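# Hang a picture frame level on a wall screw

## Task

Get the picture frame hanging level on the screw with nothing holding it. Its support must rest on the screw's shank, not on the head, at the point where the frame balances. The display board is only standing loose and has to still be upright on its own when you finish.

## Robot and tools

Robot: two arms, left_arm and right_arm, each ending in a two-finger gripper. The fingers point along the gripper's +z axis and close along its y axis. end_effector_position is the spot between the finger pads, about 5 mm short of the fingertips.

Frame: all poses use one scene frame. Its origin is at table-top height, halfway between the two arms' nominal bases. +z is up, +x reaches out over the table, and left_arm sits on the +y side (arm names do not match image sides). Real bases are offset from nominal; a BASES line, if present, gives their calibrated places. Reported hand positions and orientations can be wrong by a few centimetres, more at long reach.

The row: every command uses rows of 16 numbers covering both arms even if only one moves. Order: left_arm x, y, z, qw, qx, qy, qz, opening, then right_arm x, y, z, qw, qx, qy, qz, opening. x, y, z are an absolute target for end_effector_position in metres; the quaternion is an absolute target orientation, w first. Opening runs from -1 (closed) to +1 (fully open, 0.070 m) and is a target finger setting, not a change. To keep an arm still, resend its whole last-reported pose and desired opening; to keep orientation steady, resend one fixed quaternion rather than the drifting reported one. Each control step the controller limits the commanded pose to 70 mm and 16 degrees from the measured gripper pose.

execute_actions: argument actions, a list with at most one item. Empty list [] just reports the state (with pictures). {"rows": [[16 numbers], ...], "steps": n} runs up to 15 steps of 1/30 s each (default 15); row i is used at step i and the last row repeats. Needs at least 5 steps; the result is taken 5 steps before the end and those steps run afterwards. {"steps": n} alone waits up to 300 steps counted from the previous result, your reply time included. A target more than 0.6 m from the arm's last reported position along any gripper axis gets the call refused. Optional cameras: list of names, ["all"], or [].

move: target is one 16-number row or a list of up to 15 rows, all absolute poses; grippers travel straight paths, all arms finishing together, at least 0.5 s and cut off at 10 s total. speed in m/s, 0.002 to 0.5 (default 0.25), one value or one per target; rotation limited to twice that in rad/s. blend in metres rounds corners in a list (0 stops at each). blocking=false returns about 0.5 s after starting. Openings in the first row are sent at the start; later rows' openings are applied after everything stops at that row. Paths ignore obstacles and the other arm; faster moves lag, overshoot and hit harder. Avoid paths near an arm's own base. The result adds a move: line: done, off_target, moving, held, fault, plus limits=paced (pose clipped) or limits=held (steps withheld). Done means within 3 mm and 2 degrees; neither done nor off_target tells you about contact.



Cameras: all four are 896x504; calibration (K, distortion, T_world_to_cam) is given and may be slightly off. Wrist images may lag the arm.

Result lines: end_effector_position, end_effector_quat_wxyz, grip_measured (same scale as opening), Joint positions (waist, shoulder, elbow, forearm roll, wrist pitch, wrist roll, then finger opening in metres), joint torques (whole drive output, noisy, positive toward larger joint value), Hand target (pose currently being driven to), and warnings MOTOR HOT, TORQUE FAULT, OVER-TEMPERATURE FAULT.

Gripping: closing from fully open takes about 1 s. Once the fingers touch, command about 0.05 below the grip_measured reading for a firm hold, less below for a softer one. Parts under 2 mm wide get weaker grip. Expect occasional tugs on held parts or nudges to loose ones.

Avoid: dropping the frame or releasing it while it still moves; slamming or pressing hard (pushing farther past contact presses harder); arm-to-arm contact, which can end the scene; knocking over the loose display board; anything leaving the table. Contact torque limits are 21.6 N m for waist, shoulder and elbow and 7.52 N m for forearm roll, wrist pitch and wrist roll (those three motors give only about 4 N m, including load weight); reaching a limit halts that arm for 10 s. Holding loads, stretched arms or pushing against unreachable poses heat motors; at 80 °C the arm drops what it holds and goes limp for 30 to 60 s. Joint ranges: waist -2.618 to 2.618, shoulder 0 to 3.14, elbow -2.967 to 0 (straight at -2.831), forearm roll -1.745 to 1.745, wrist pitch -1.22 to 1.22, wrist roll -2.094 to 2.094. Moving the wrist near the waist axis can flip shoulder posture. Time passes while you think, so keep replies short and motions smooth.

Each tool is called after "Request:" as name(argument=value, ...) on one line, values as JSON.

## Session

Request:
execute_actions(actions=[], cameras=["all"])

Scene clock: 0.00 s of 4500.00 s.
left_arm: end_effector_position=(+0.3510, +0.5999, +0.2155) grip_measured=+0.59 end_effector_quat_wxyz=(+0.247, -0.380, +0.744, +0.491) | right_arm: end_effector_position=(+0.3748, -0.3621, +0.2306) grip_measured=+0.98 end_effector_quat_wxyz=(+0.266, -0.127, +0.954, +0.046)
Joint positions: left_arm=[0.435 2.012 -1.399 1.391 1.016 -1.325 0.056] | right_arm=[-0.326 1.505 -1.187 0.405 0.93 -0.792 0.069]
Joint torques (N m): no reading
Motor temperatures (°C): left_arm=[31 31 32 33 36 30] | right_arm=[30 30 33 35 39 32]
Hand target: left_arm +0.3510, +0.5999, +0.2155; +0.247, -0.380, +0.744, +0.491 | right_arm +0.3748, -0.3621, +0.2306; +0.266, -0.127, +0.954, +0.046

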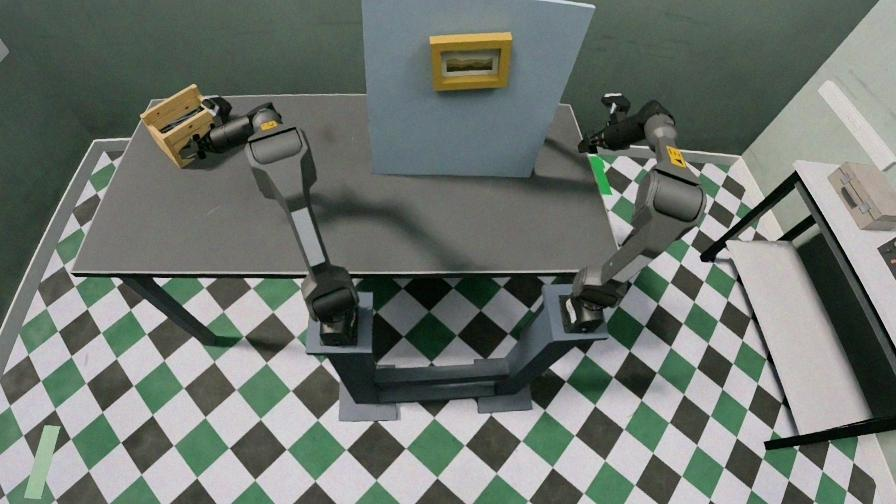

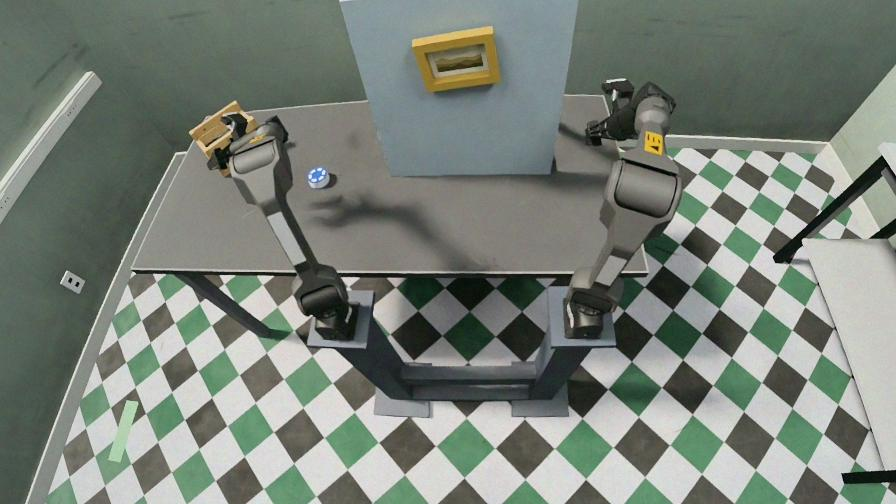

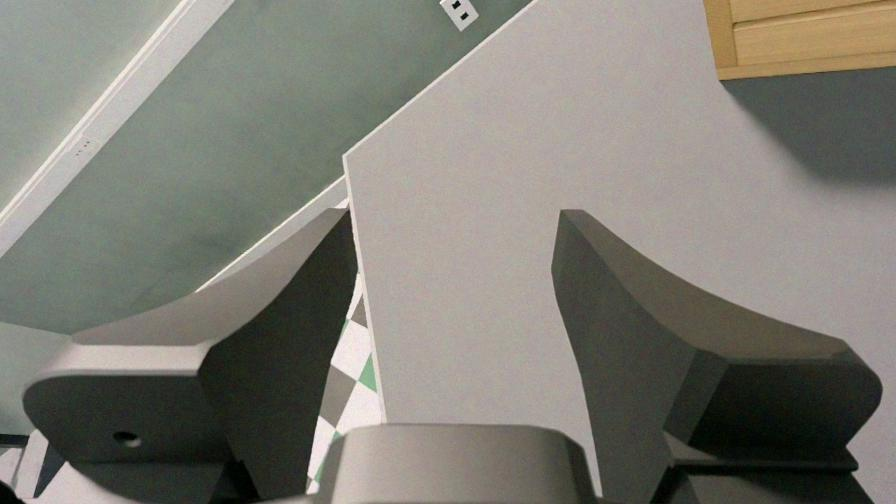

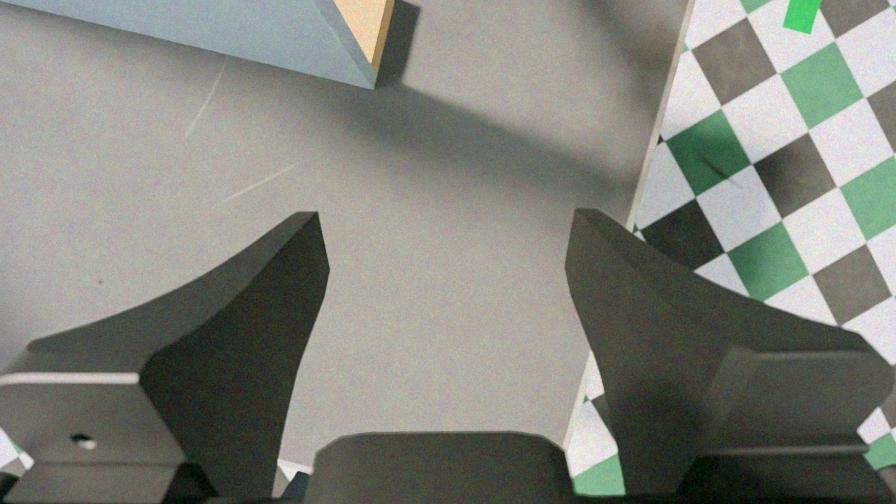

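Request:
zoom_image(camera="cam_head_left", region=[350, 0, 610, 190])

Request:
zoom_image(camera="cam_head_right", region=[330, 0, 590, 190])

Request:
zoom_image(camera="cam_head_left", region=[120, 70, 300, 200])

Request:
zoom_image(camera="cam_head_right", region=[170, 80, 350, 210])

Scaled by 1.938 from the camera's 896x504 image, which has a finer 1280x720 frame.

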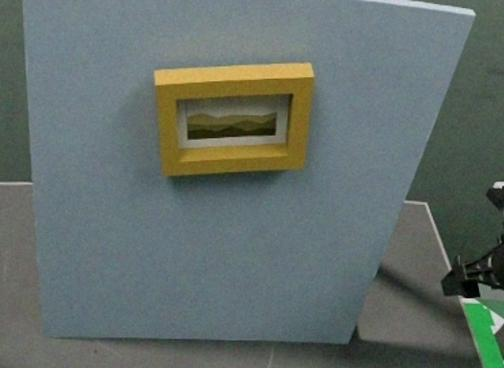

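Scaled by 1.938 from the camera's 896x504 image, which has a finer 1280x720 frame.

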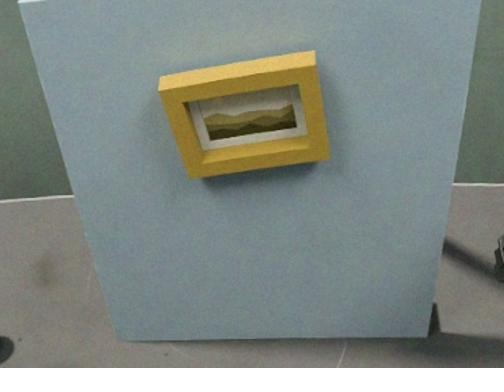

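Scaled by 2.800 from the camera's 896x504 image, which has a finer 1280x720 frame.

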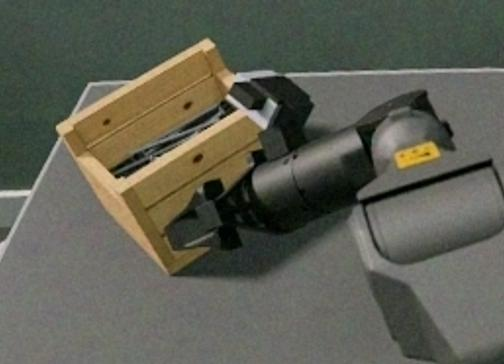

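Scaled by 2.800 from the camera's 896x504 image, which has a finer 1280x720 frame.

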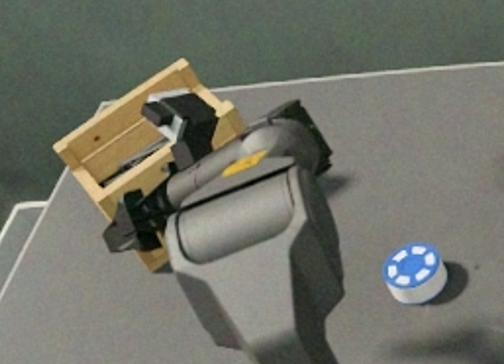

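Request:
move(target=[[0.351,0.5999,0.2155,0.247,-0.380,0.744,0.491,0.59,0.34,-0.32,0.42,0.322,0,0.947,0,1.0],[0.351,0.5999,0.2155,0.247,-0.380,0.744,0.491,0.59,0.36,-0.06,0.56,0.322,0,0.947,0,1.0]], speed=0.2, blend=0.04)

Scene clock: 14.90 s of 4500.00 s.
left_arm: end_effector_position=(+0.3508, +0.6000, +0.2155) grip_measured=+0.59 end_effector_quat_wxyz=(+0.247, -0.380, +0.744, +0.491) | right_arm: end_effector_position=(+0.3603, -0.0599, +0.5594) grip_measured=+0.98 end_effector_quat_wxyz=(+0.550, -0.051, +0.820, +0.150)
Joint positions: left_arm=[0.435 2.013 -1.399 1.391 1.018 -1.325 0.056] | right_arm=[0.886 1.668 -2.337 -0.532 1.216 0.609 0.069]
Joint torques (N m): left_arm=[-0.69 -7.75 -3 0.55 0.49 -0.12] | right_arm=[0.65 -6.33 -2.73 -0.59 -0.1 0.22]
Motor temperatures (°C): left_arm=[31 32 33 33 36 30] | right_arm=[30 30 34 35 39 32]
Hand target: left_arm +0.3510, +0.5999, +0.2155; +0.247, -0.380, +0.744, +0.491 | right_arm +0.3600, -0.0601, +0.5596; +0.550, -0.051, +0.820, +0.151
Off the commanded pose: left_arm 0.000 m, 0 deg | right_arm 0.001 m, 35 deg; orientation clipped.
joint sent to its limit (right arm) — joint 5 (wrist pitch), upper limit.
Kept back: nothing.
move: off_target (right_arm); blend cut to 0 m at target 1; limits=paced
camera_calibration:
cam_left_wrist: T_world_to_cam=[[0.800836, -0.211106, -0.560443, -0.0299576], [-0.482009, -0.782593, -0.393973, 0.724196], [-0.355429, 0.585647, -0.728484, 0.0520121], [0, 0, 0, 1]] pos_world=[0.391547, 0.529966, 0.306415]
cam_right_wrist: T_world_to_cam=[[0.225648, -0.948593, -0.221932, -0.0133588], [-0.858233, -0.0857589, -0.506045, 0.580889], [0.460999, 0.304657, -0.833465, 0.436751], [0, 0, 0, 1]] pos_world=[0.300211, -0.095915, 0.655008]

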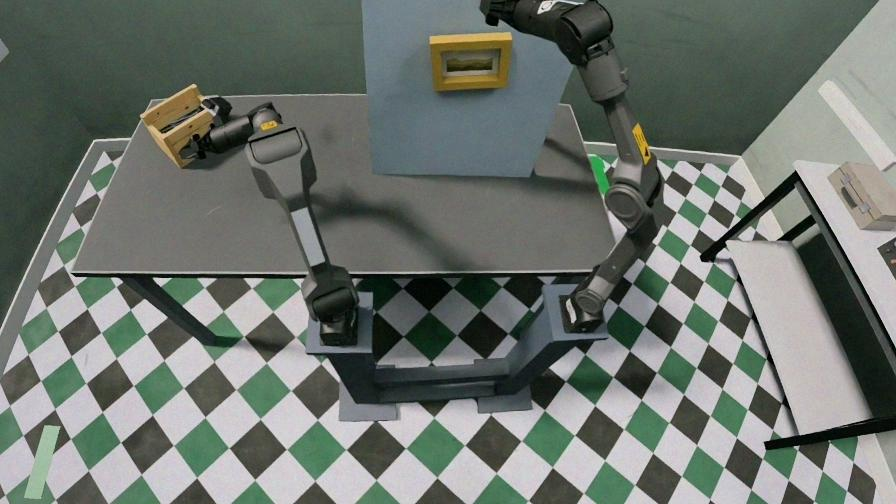

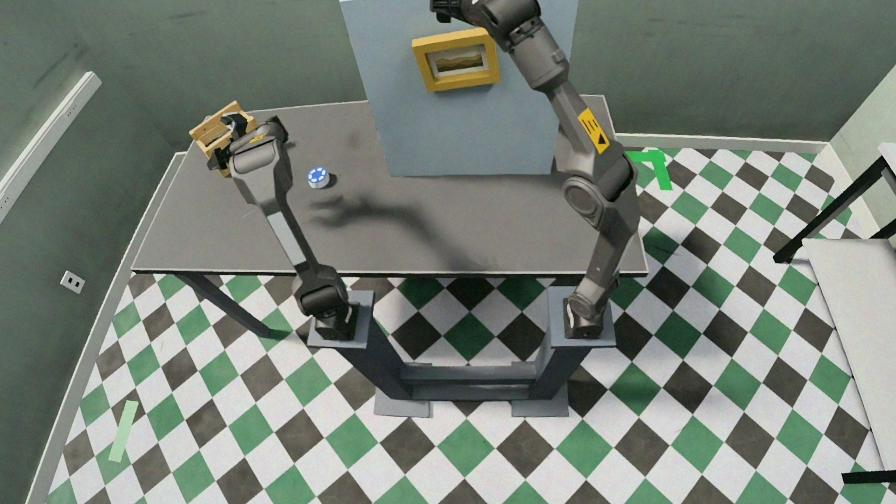

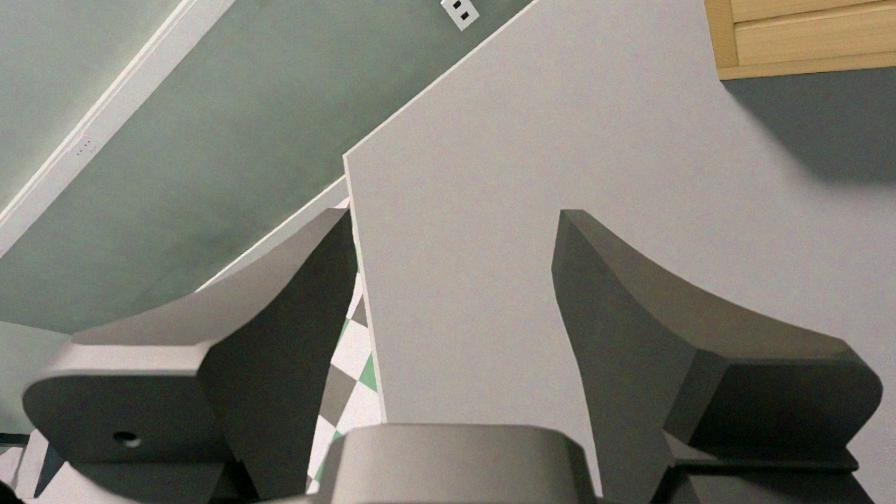

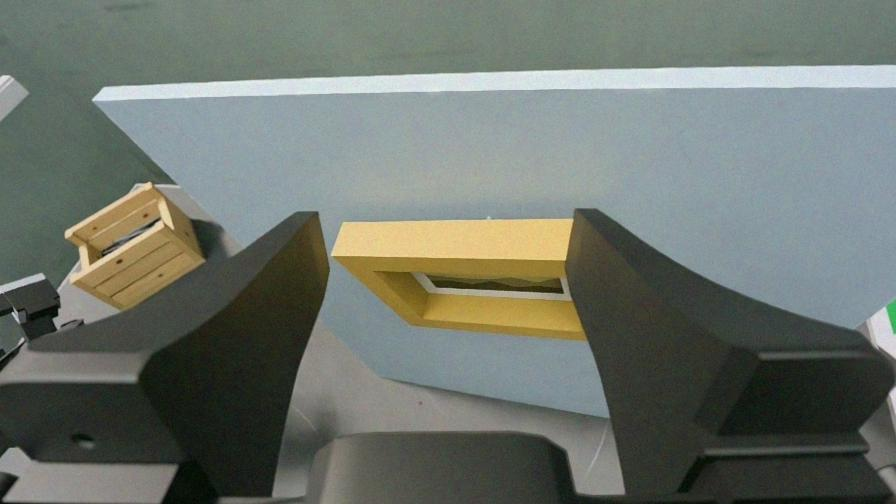

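Request:
zoom_image(camera="cam_right_wrist", region=[320, 180, 620, 350])

Request:
zoom_image(camera="cam_right_wrist", region=[440, 190, 540, 240])

Scaled by 1.680 from the camera's 896x504 image, which has a finer 1280x720 frame.

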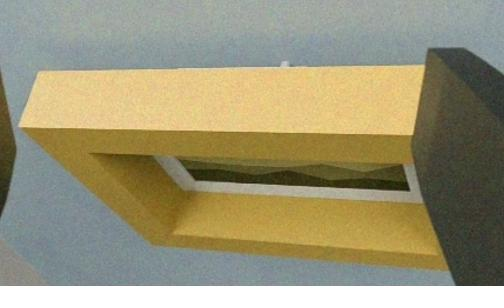

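Scaled by 5.040 from the camera's 896x504 image, which has a finer 1280x720 frame.

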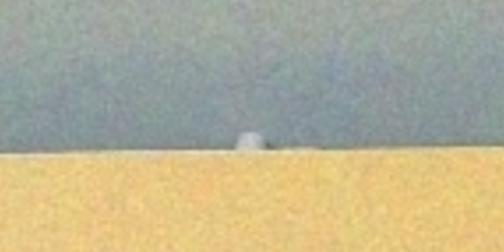

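Request:
move(target=[[0.351,0.5999,0.2155,0.247,-0.380,0.744,0.491,0.59,0.36,-0.2,0.54,0.3867,0.2486,0.7470,0.4801,1.0],[0.351,0.5999,0.2155,0.247,-0.380,0.744,0.491,0.59,0.43,-0.19,0.514,0.3867,0.2486,0.7470,0.4801,1.0]], speed=0.15, cameras=["cam_right_wrist","cam_head_right"])

Scene clock: 20.93 s of 4500.00 s.
left_arm: end_effector_position=(+0.3508, +0.6000, +0.2155) grip_measured=+0.59 end_effector_quat_wxyz=(+0.247, -0.380, +0.744, +0.491) | right_arm: end_effector_position=(+0.4306, -0.1902, +0.5135) grip_measured=+0.98 end_effector_quat_wxyz=(+0.387, +0.249, +0.747, +0.480)
Joint positions: left_arm=[0.435 2.013 -1.399 1.391 1.018 -1.325 0.056] | right_arm=[0.014 1.475 -1.755 0.801 0.835 0.452 0.069]
Joint torques (N m): left_arm=[-0.61 -7.69 -3.19 0.66 0.44 -0.07] | right_arm=[0.16 -5.79 -4.56 0.52 -0.46 0.08]
Motor temperatures (°C): left_arm=[31 32 33 33 36 30] | right_arm=[30 31 34 35 39 32]
Hand target: left_arm +0.3510, +0.5999, +0.2155; +0.247, -0.380, +0.744, +0.491 | right_arm +0.4300, -0.1900, +0.5140; +0.387, +0.249, +0.747, +0.480
Off the commanded pose: left_arm 0.000 m, 0 deg | right_arm 0.001 m, 0 deg.
Kept back: nothing.
move: done
camera_calibration:
cam_right_wrist: T_world_to_cam=[[-0.0313905, -0.39192, -0.919464, 0.411757], [-0.954912, 0.283477, -0.0882309, 0.50407], [0.295226, 0.875237, -0.383147, 0.354471], [0, 0, 0, 1]] pos_world=[0.389619, -0.291762, 0.558885]
Images, in order (width x height): cam_head_right 896x504, cam_right_wrist 896x504.

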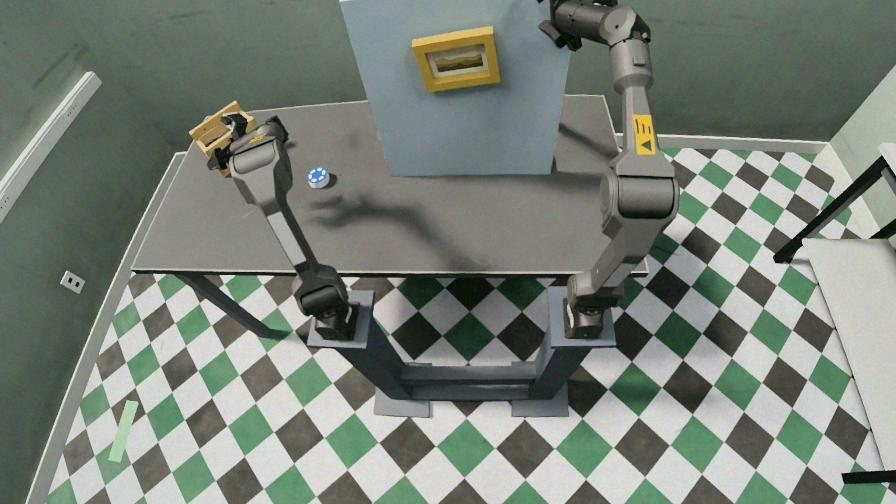

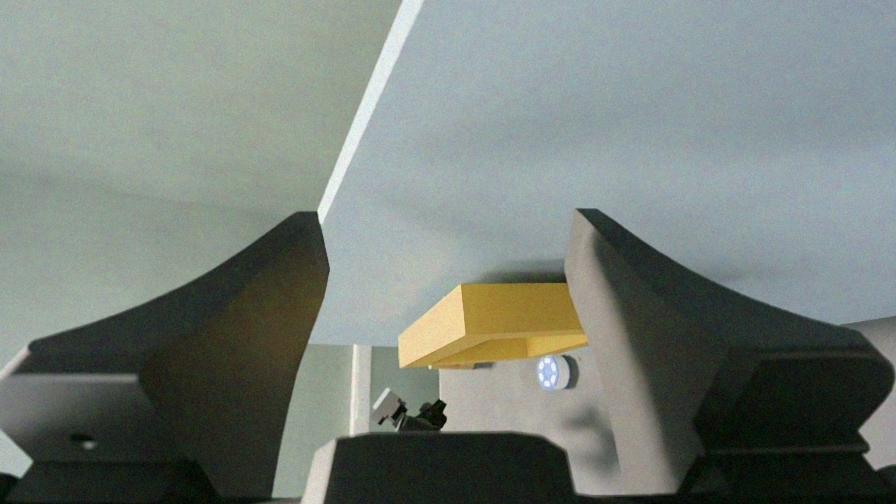

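Request:
zoom_image(camera="cam_right_wrist", region=[390, 250, 600, 380])

Scaled by 2.400 from the camera's 896x504 image, which has a finer 1280x720 frame.

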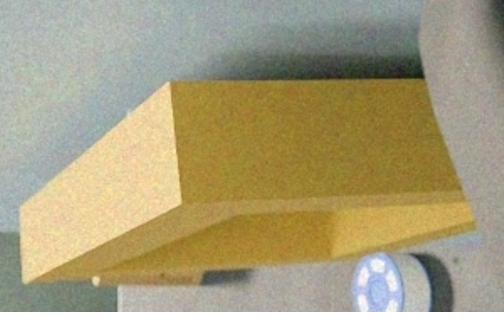

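Request:
move(target=[0.351,0.5999,0.2155,0.247,-0.380,0.744,0.491,0.59,0.443,-0.195,0.514,0.3193,0.2034,0.7807,0.4973,1.0], speed=0.06, cameras=["cam_right_wrist","cam_head_left"])

Request:
zoom_image(camera="cam_right_wrist", region=[330, 200, 630, 370])

Scene clock: 25.03 s of 4500.00 s.
left_arm: end_effector_position=(+0.3508, +0.6000, +0.2155) grip_measured=+0.59 end_effector_quat_wxyz=(+0.247, -0.380, +0.744, +0.491) | right_arm: end_effector_position=(+0.4431, -0.1949, +0.5139) grip_measured=+0.98 end_effector_quat_wxyz=(+0.319, +0.203, +0.781, +0.497)
Joint positions: left_arm=[0.435 2.013 -1.399 1.391 1.018 -1.325 0.056] | right_arm=[-0.1 1.659 -2.034 0.929 1.142 0.403 0.069]
Joint torques (N m): left_arm=[-0.64 -7.74 -3.13 0.72 0.38 -0.07] | right_arm=[0.15 -6.26 -3.58 0.61 -0.64 0.19]
Motor temperatures (°C): left_arm=[31 32 33 33 36 30] | right_arm=[30 31 34 35 39 32]
Hand target: left_arm +0.3510, +0.5999, +0.2155; +0.247, -0.380, +0.744, +0.491 | right_arm +0.4430, -0.1950, +0.5140; +0.319, +0.203, +0.781, +0.497
Off the commanded pose: left_arm 0.000 m, 0 deg | right_arm 0.000 m, 0 deg.
Kept back: nothing.
move: done
camera_calibration:
cam_right_wrist: T_world_to_cam=[[-0.0341142, -0.404766, -0.913784, 0.40647], [-0.992314, 0.122537, -0.0172326, 0.466111], [0.118948, 0.906173, -0.405835, 0.450829], [0, 0, 0, 1]] pos_world=[0.42277, -0.30112, 0.56242]
Images, in order (width x height): cam_head_left 896x504, cam_right_wrist 896x504.

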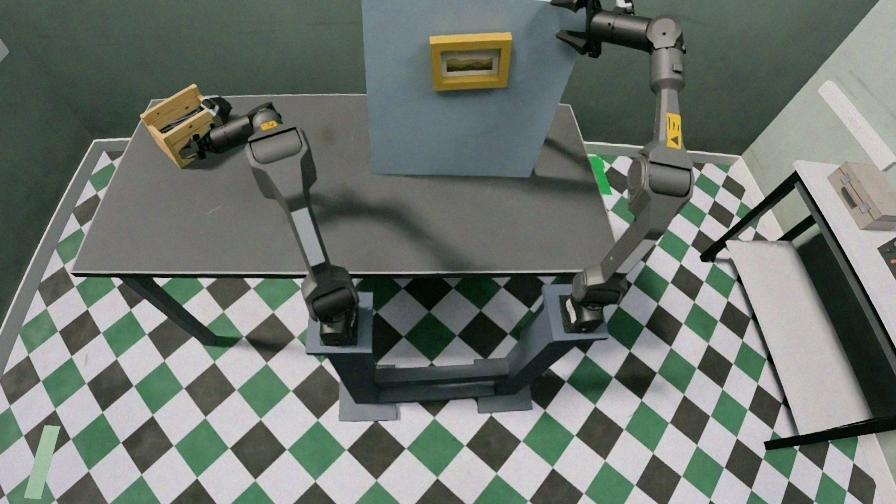

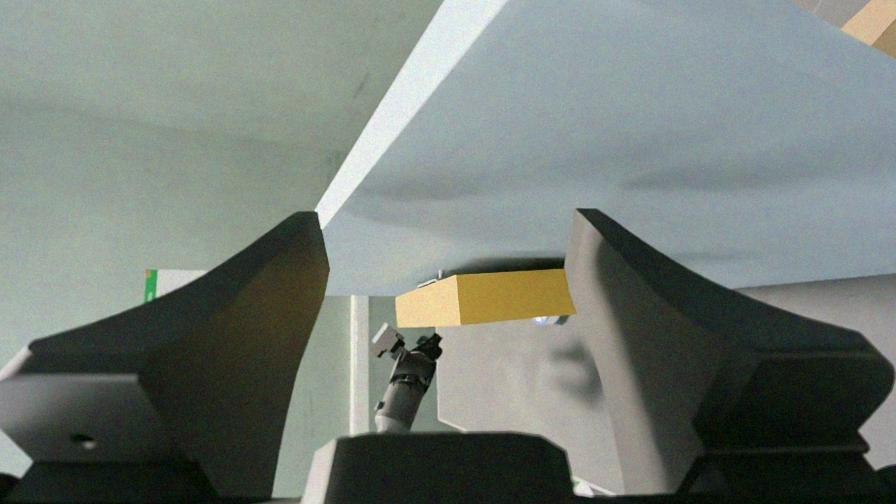

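Scaled by 1.680 from the camera's 896x504 image, which has a finer 1280x720 frame.

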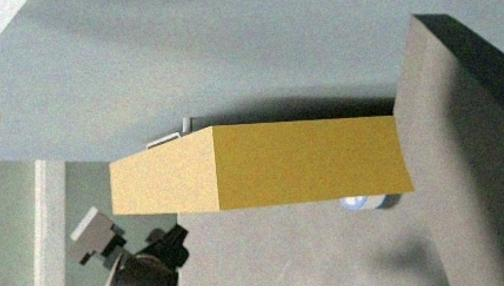

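Request:
zoom_image(camera="cam_right_wrist", region=[390, 250, 490, 310])

Scaled by 5.040 from the camera's 896x504 image, which has a finer 1280x720 frame.

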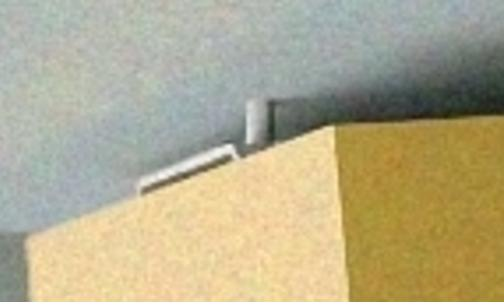

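Request:
zoom_image(camera="cam_head_left", region=[500, 0, 700, 110])

Scaled by 2.520 from the camera's 896x504 image, which has a finer 1280x720 frame.

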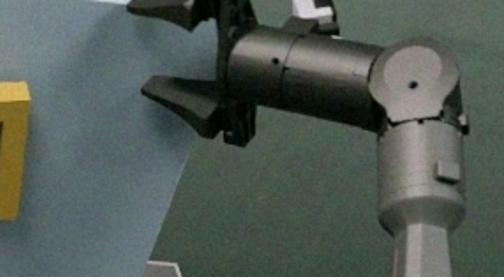

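Request:
move(target=[0.351,0.5999,0.2155,0.247,-0.380,0.744,0.491,0.59,0.443,-0.18,0.525,0.2602,0.1459,0.8326,0.4666,1.0], speed=0.06, cameras=["cam_right_wrist"])

Request:
zoom_image(camera="cam_right_wrist", region=[370, 220, 570, 340])

Scene clock: 30.93 s of 4500.00 s.
left_arm: end_effector_position=(+0.3508, +0.6000, +0.2155) grip_measured=+0.59 end_effector_quat_wxyz=(+0.247, -0.380, +0.744, +0.491) | right_arm: end_effector_position=(+0.4428, -0.1800, +0.5250) grip_measured=+0.98 end_effector_quat_wxyz=(+0.320, +0.167, +0.796, +0.487)
Joint positions: left_arm=[0.435 2.013 -1.399 1.391 1.018 -1.325 0.056] | right_arm=[-0.061 1.728 -2.201 0.88 1.216 0.436 0.069]
Joint torques (N m): left_arm=[-0.7 -7.62 -3.15 0.8 0.34 -0.01] | right_arm=[0.34 -5.44 -3.91 0.53 -0.11 -0.17]
Motor temperatures (°C): left_arm=[31 33 33 33 36 30] | right_arm=[30 31 34 35 39 32]
Hand target: left_arm +0.3510, +0.5999, +0.2155; +0.247, -0.380, +0.744, +0.491 | right_arm +0.4429, -0.1798, +0.5247; +0.320, +0.166, +0.796, +0.487
Off the commanded pose: left_arm 0.000 m, 0 deg | right_arm 0.000 m, 9 deg.
joint sent to its limit (right arm) — joint 5 (wrist pitch), upper limit.
Kept back: nothing.
move: off_target (right_arm)
camera_calibration:
cam_right_wrist: T_world_to_cam=[[0.0108221, -0.454442, -0.890711, 0.381679], [-0.996791, 0.0657479, -0.0456556, 0.470833], [0.0793102, 0.888347, -0.452272, 0.480525], [0, 0, 0, 1]] pos_world=[0.427082, -0.284378, 0.57879]
Images, in order (width x height): cam_right_wrist 896x504.

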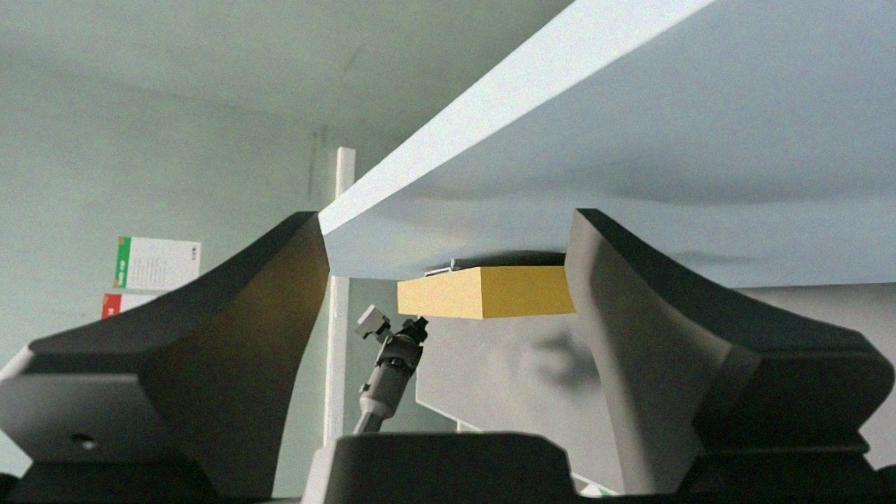

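Scaled by 2.520 from the camera's 896x504 image, which has a finer 1280x720 frame.

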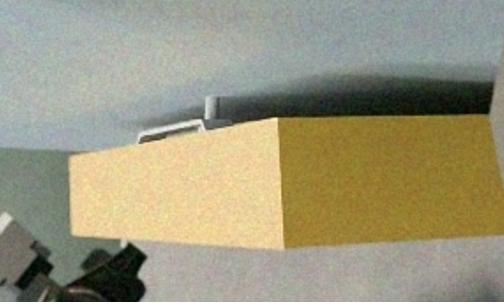

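Request:
zoom_image(camera="cam_right_wrist", region=[410, 245, 490, 295])

Scaled by 6.300 from the camera's 896x504 image, which has a finer 1280x720 frame.

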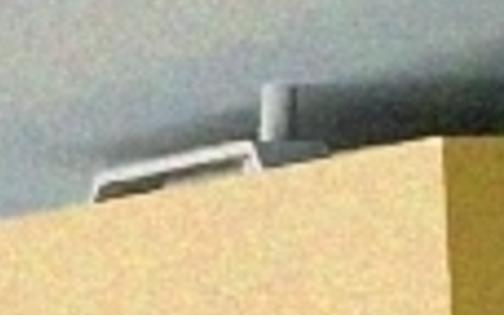

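Request:
move(target=[[0.351,0.58,0.32,0.247,-0.380,0.744,0.491,0.59,0.4428,-0.18,0.525,0.320,0.166,0.796,0.487,1.0],[0.33,0.45,0.45,0.3193,-0.2034,0.7807,-0.4973,0.59,0.4428,-0.18,0.525,0.320,0.166,0.796,0.487,1.0],[0.38,0.2,0.51,0.3193,-0.2034,0.7807,-0.4973,0.59,0.4428,-0.18,0.525,0.320,0.166,0.796,0.487,1.0],[0.42,0.14,0.51,0.3193,-0.2034,0.7807,-0.4973,1.0,0.4428,-0.18,0.525,0.320,0.166,0.796,0.487,1.0]], speed=[0.15,0.25,0.2,0.1], blend=0.03)

Request:
zoom_image(camera="cam_left_wrist", region=[320, 200, 620, 370])

Scene clock: 41.60 s of 4500.00 s.
left_arm: end_effector_position=(+0.4204, +0.1401, +0.5097) grip_measured=+0.98 end_effector_quat_wxyz=(+0.319, -0.204, +0.781, -0.497) | right_arm: end_effector_position=(+0.4427, -0.1798, +0.5251) grip_measured=+0.98 end_effector_quat_wxyz=(+0.320, +0.166, +0.796, +0.487)
Joint positions: left_arm=[0.183 1.599 -1.94 -0.976 1.161 -0.343 0.069] | right_arm=[-0.061 1.728 -2.201 0.881 1.216 0.434 0.069]
Joint torques (N m): left_arm=[0.41 -7.07 -2.2 -0.76 -0.7 0.09] | right_arm=[-0.36 -7.15 -3.1 0.6 0.09 -0.16]
Motor temperatures (°C): left_arm=[31 33 33 33 36 30] | right_arm=[30 31 34 35 39 32]
Hand target: left_arm +0.4200, +0.1400, +0.5100; +0.319, -0.203, +0.781, -0.497 | right_arm +0.4428, -0.1800, +0.5250; +0.320, +0.166, +0.796, +0.487
Off the commanded pose: left_arm 0.001 m, 0 deg | right_arm 0.000 m, 0 deg.
joint sent to its limit (right arm) — joint 5 (wrist pitch), upper limit.
Kept back: nothing.
move: done; limits=paced
camera_calibration:
cam_left_wrist: T_world_to_cam=[[0.00900844, -0.444876, 0.895547, -0.394412], [-0.983403, -0.166239, -0.0726894, 0.474379], [0.181212, -0.880028, -0.43899, 0.392587], [0, 0, 0, 1]] pos_world=[0.398917, 0.248883, 0.560038]
cam_right_wrist: T_world_to_cam=[[0.0124474, -0.454868, -0.890472, 0.380919], [-0.9968, 0.0646758, -0.0469712, 0.471269], [0.0789576, 0.888207, -0.452608, 0.480783], [0, 0, 0, 1]] pos_world=[0.427058, -0.284246, 0.57894]

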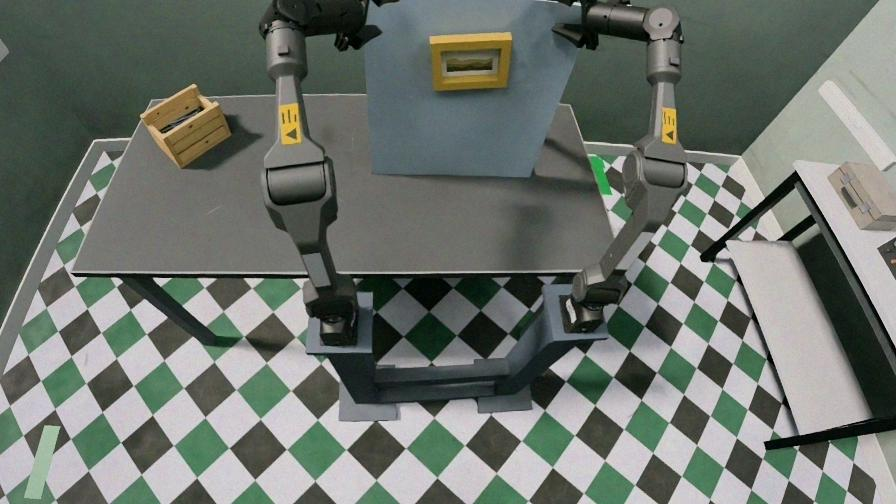

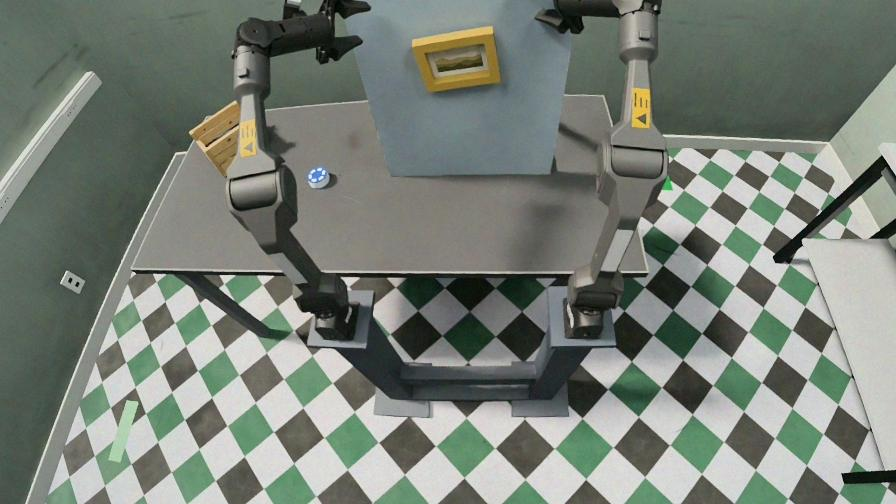

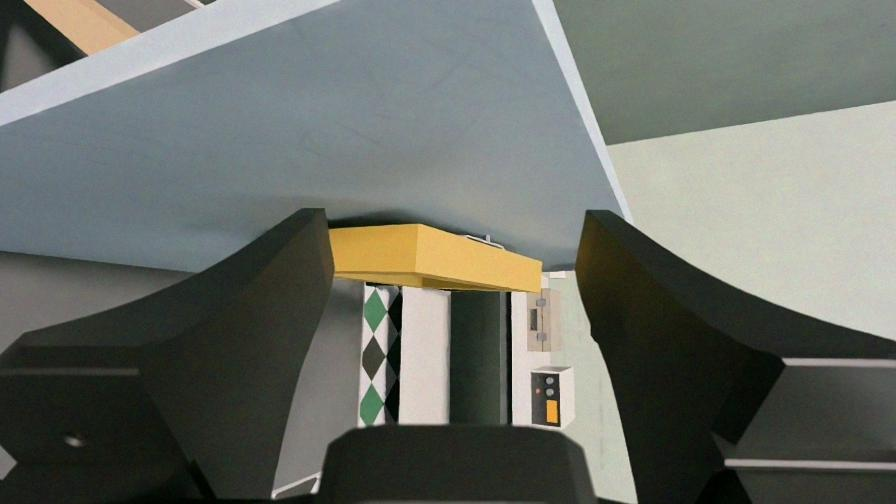

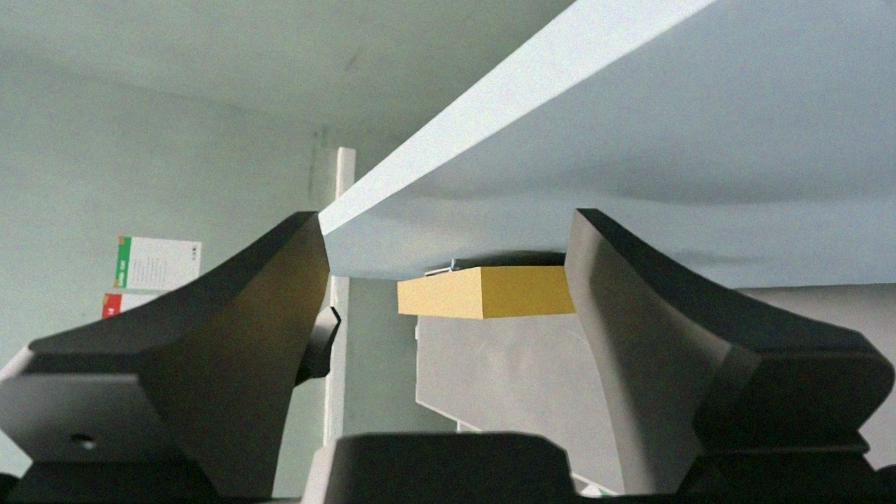

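Scaled by 1.680 from the camera's 896x504 image, which has a finer 1280x720 frame.

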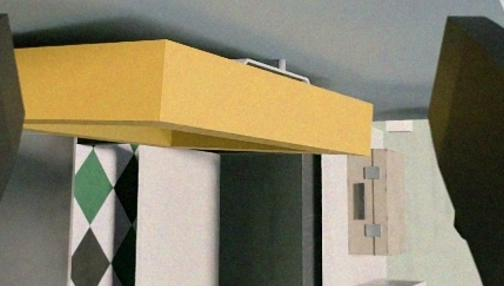

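Request:
zoom_image(camera="cam_left_wrist", region=[450, 222, 530, 262])

Scaled by 6.300 from the camera's 896x504 image, which has a finer 1280x720 frame.

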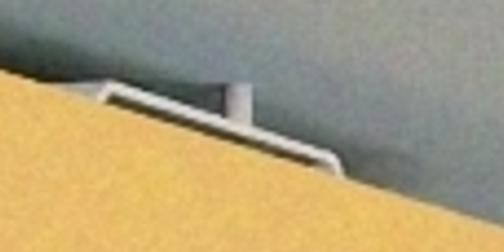

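Request:
move(target=[[0.42,0.14,0.50,0.3193,-0.2034,0.7807,-0.4973,-1.0,0.4428,-0.18,0.525,0.320,0.166,0.796,0.487,1.0],[0.42,0.12,0.44,0.3193,-0.2034,0.7807,-0.4973,-1.0,0.4428,-0.18,0.525,0.320,0.166,0.796,0.487,1.0]], speed=0.08)

Scene clock: 46.80 s of 4500.00 s.
left_arm: end_effector_position=(+0.4202, +0.1200, +0.4394) grip_measured=-1.00 end_effector_quat_wxyz=(+0.319, -0.203, +0.781, -0.497) | right_arm: end_effector_position=(+0.4427, -0.1798, +0.5251) grip_measured=+0.98 end_effector_quat_wxyz=(+0.320, +0.166, +0.796, +0.487)
Joint positions: left_arm=[0.108 1.492 -1.518 -1.091 0.937 -0.075 0] | right_arm=[-0.061 1.728 -2.201 0.881 1.216 0.434 0.069]
Joint torques (N m): left_arm=[0.07 -6.59 -3.49 -0.61 -0.46 -0.16] | right_arm=[-0.35 -7.14 -3.12 0.55 0.1 -0.14]
Motor temperatures (°C): left_arm=[31 33 33 33 36 30] | right_arm=[30 31 34 35 39 32]
Hand target: left_arm +0.4200, +0.1200, +0.4400; +0.319, -0.203, +0.781, -0.497 | right_arm +0.4428, -0.1800, +0.5250; +0.320, +0.166, +0.796, +0.487
Off the commanded pose: left_arm 0.001 m, 0 deg | right_arm 0.000 m, 0 deg.
joint sent to its limit (right arm) — joint 5 (wrist pitch), upper limit.
Kept back: nothing.
move: done
camera_calibration:
cam_left_wrist: T_world_to_cam=[[0.00883204, -0.445242, 0.895367, -0.340119], [-0.983555, -0.165397, -0.0725458, 0.465614], [0.180392, -0.880002, -0.439381, 0.344544], [0, 0, 0, 1]] pos_world=[0.398808, 0.228776, 0.489695]
cam_right_wrist: T_world_to_cam=[[0.0124474, -0.454868, -0.890472, 0.380919], [-0.9968, 0.0646758, -0.0469712, 0.471269], [0.0789576, 0.888207, -0.452608, 0.480783], [0, 0, 0, 1]] pos_world=[0.427058, -0.284246, 0.57894]

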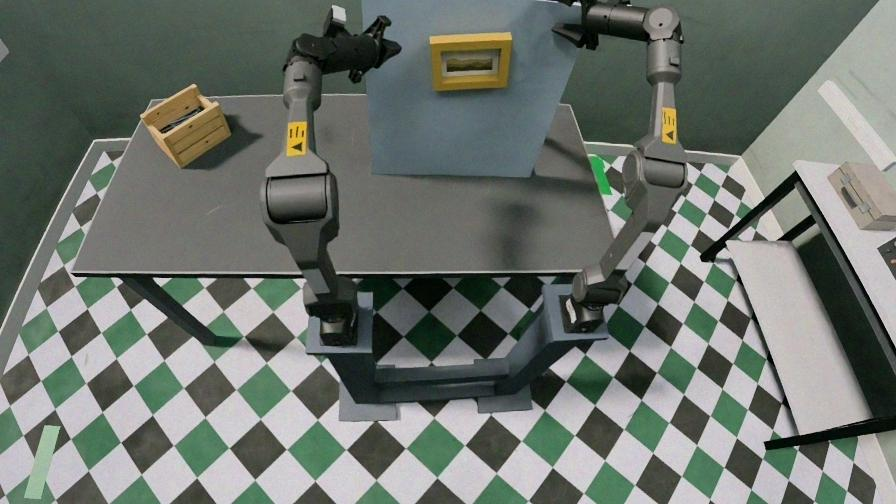

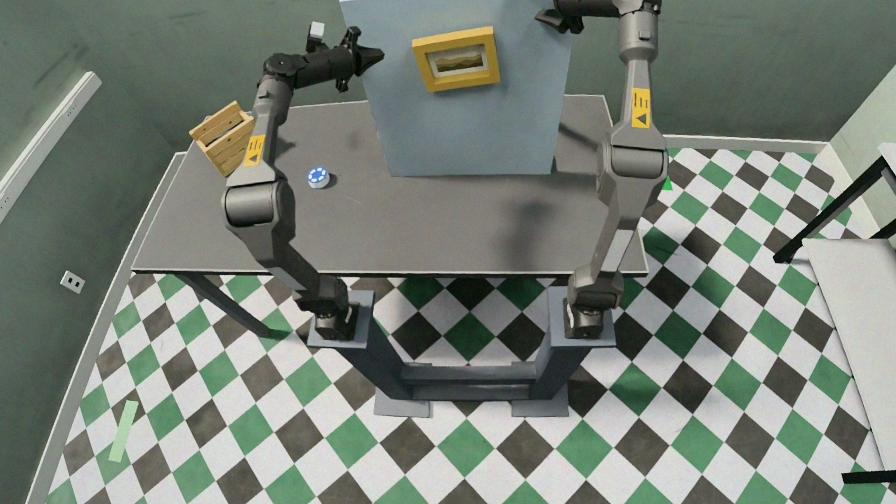

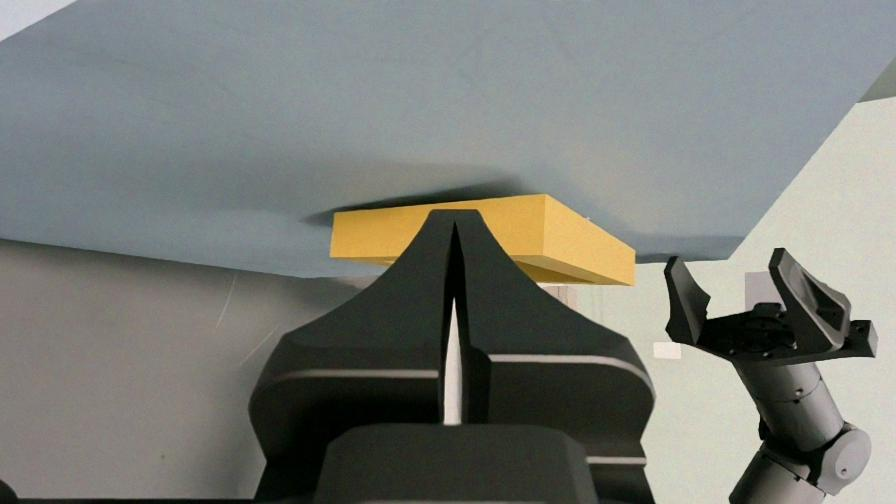

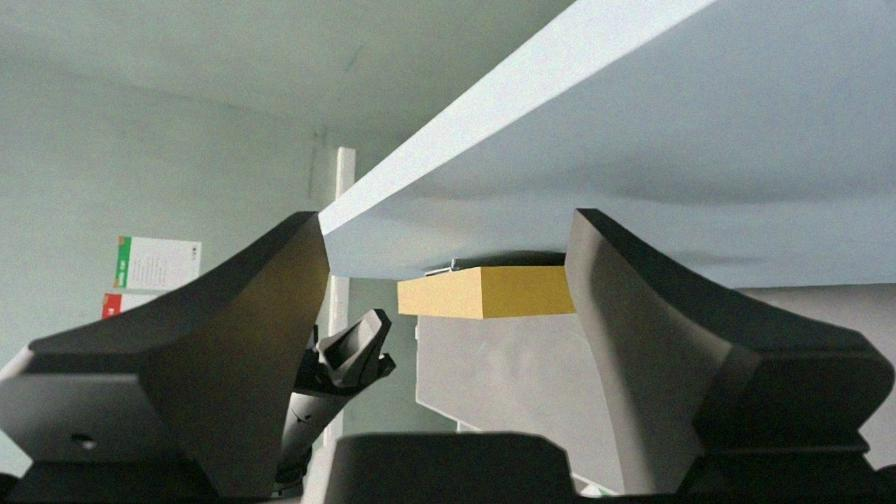

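Request:
zoom_image(camera="cam_left_wrist", region=[290, 150, 660, 320])

Request:
zoom_image(camera="cam_left_wrist", region=[540, 190, 640, 250])

Scaled by 1.362 from the camera's 896x504 image, which has a finer 1280x720 frame.

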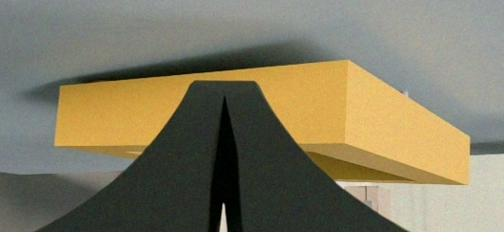

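Scaled by 5.040 from the camera's 896x504 image, which has a finer 1280x720 frame.

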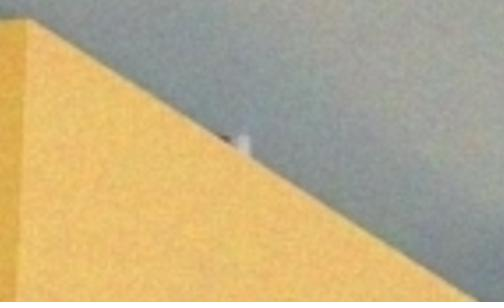

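Request:
move(target=[0.443,0.09,0.437,0.3193,-0.2034,0.7807,-0.4973,-1.0,0.4428,-0.18,0.525,0.320,0.166,0.796,0.487,1.0], speed=0.06, cameras=["cam_left_wrist","cam_right_wrist"])

Request:
zoom_image(camera="cam_right_wrist", region=[320, 230, 580, 400])

Scene clock: 48.57 s of 4500.00 s.
left_arm: end_effector_position=(+0.4432, +0.0896, +0.4368) grip_measured=-1.00 end_effector_quat_wxyz=(+0.319, -0.203, +0.781, -0.497) | right_arm: end_effector_position=(+0.4427, -0.1798, +0.5251) grip_measured=+0.98 end_effector_quat_wxyz=(+0.320, +0.166, +0.796, +0.487)
Joint positions: left_arm=[-0.006 1.568 -1.592 -1.036 0.836 -0.143 0] | right_arm=[-0.061 1.728 -2.201 0.881 1.216 0.434 0.069]
Joint torques (N m): left_arm=[0.58 -6.34 -3.2 -0.64 -0.5 0.05] | right_arm=[-0.32 -7.12 -3.18 0.52 0.09 -0.12]
Motor temperatures (°C): left_arm=[31 33 33 33 36 30] | right_arm=[30 31 34 35 39 32]
Hand target: left_arm +0.4430, +0.0900, +0.4370; +0.319, -0.203, +0.781, -0.497 | right_arm +0.4428, -0.1800, +0.5250; +0.320, +0.166, +0.796, +0.487
Off the commanded pose: left_arm 0.001 m, 0 deg | right_arm 0.000 m, 0 deg.
joint sent to its limit (right arm) — joint 5 (wrist pitch), upper limit.
Kept back: nothing.
move: done
camera_calibration:
cam_left_wrist: T_world_to_cam=[[0.00865896, -0.444465, 0.895754, -0.35177], [-0.983547, -0.165431, -0.0725777, 0.483072], [0.180444, -0.880388, -0.438585, 0.312203], [0, 0, 0, 1]] pos_world=[0.421835, 0.198425, 0.487088]
cam_right_wrist: T_world_to_cam=[[0.0124474, -0.454868, -0.890472, 0.380919], [-0.9968, 0.0646758, -0.0469712, 0.471269], [0.0789576, 0.888207, -0.452608, 0.480783], [0, 0, 0, 1]] pos_world=[0.427058, -0.284246, 0.57894]
Images, in order (width x height): cam_left_wrist 896x504, cam_right_wrist 896x504.

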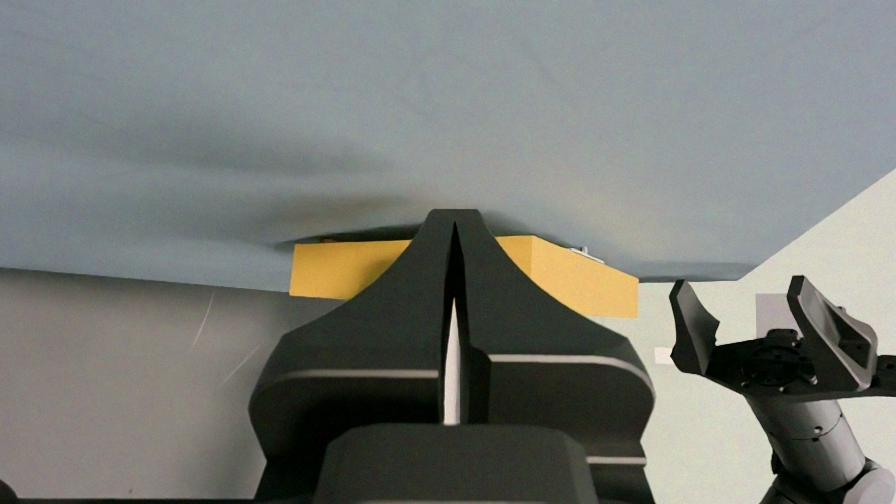

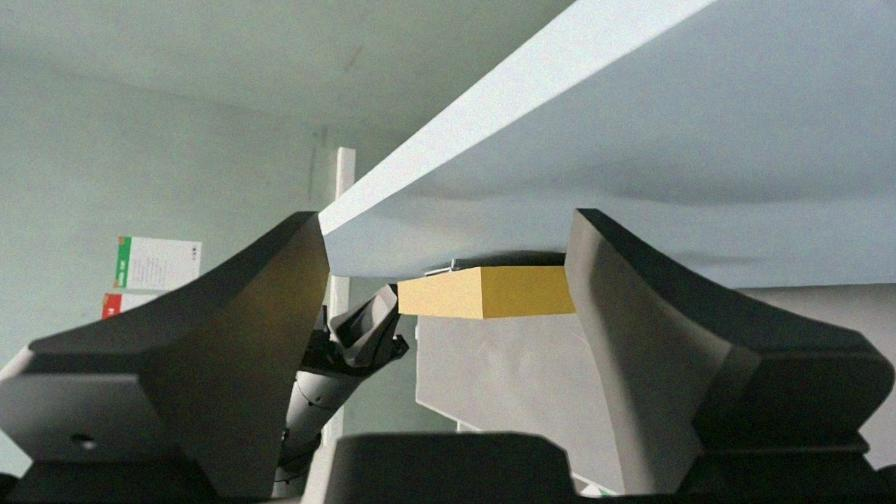

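Scaled by 1.938 from the camera's 896x504 image, which has a finer 1280x720 frame.

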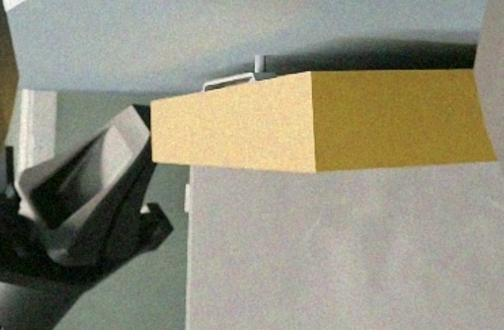

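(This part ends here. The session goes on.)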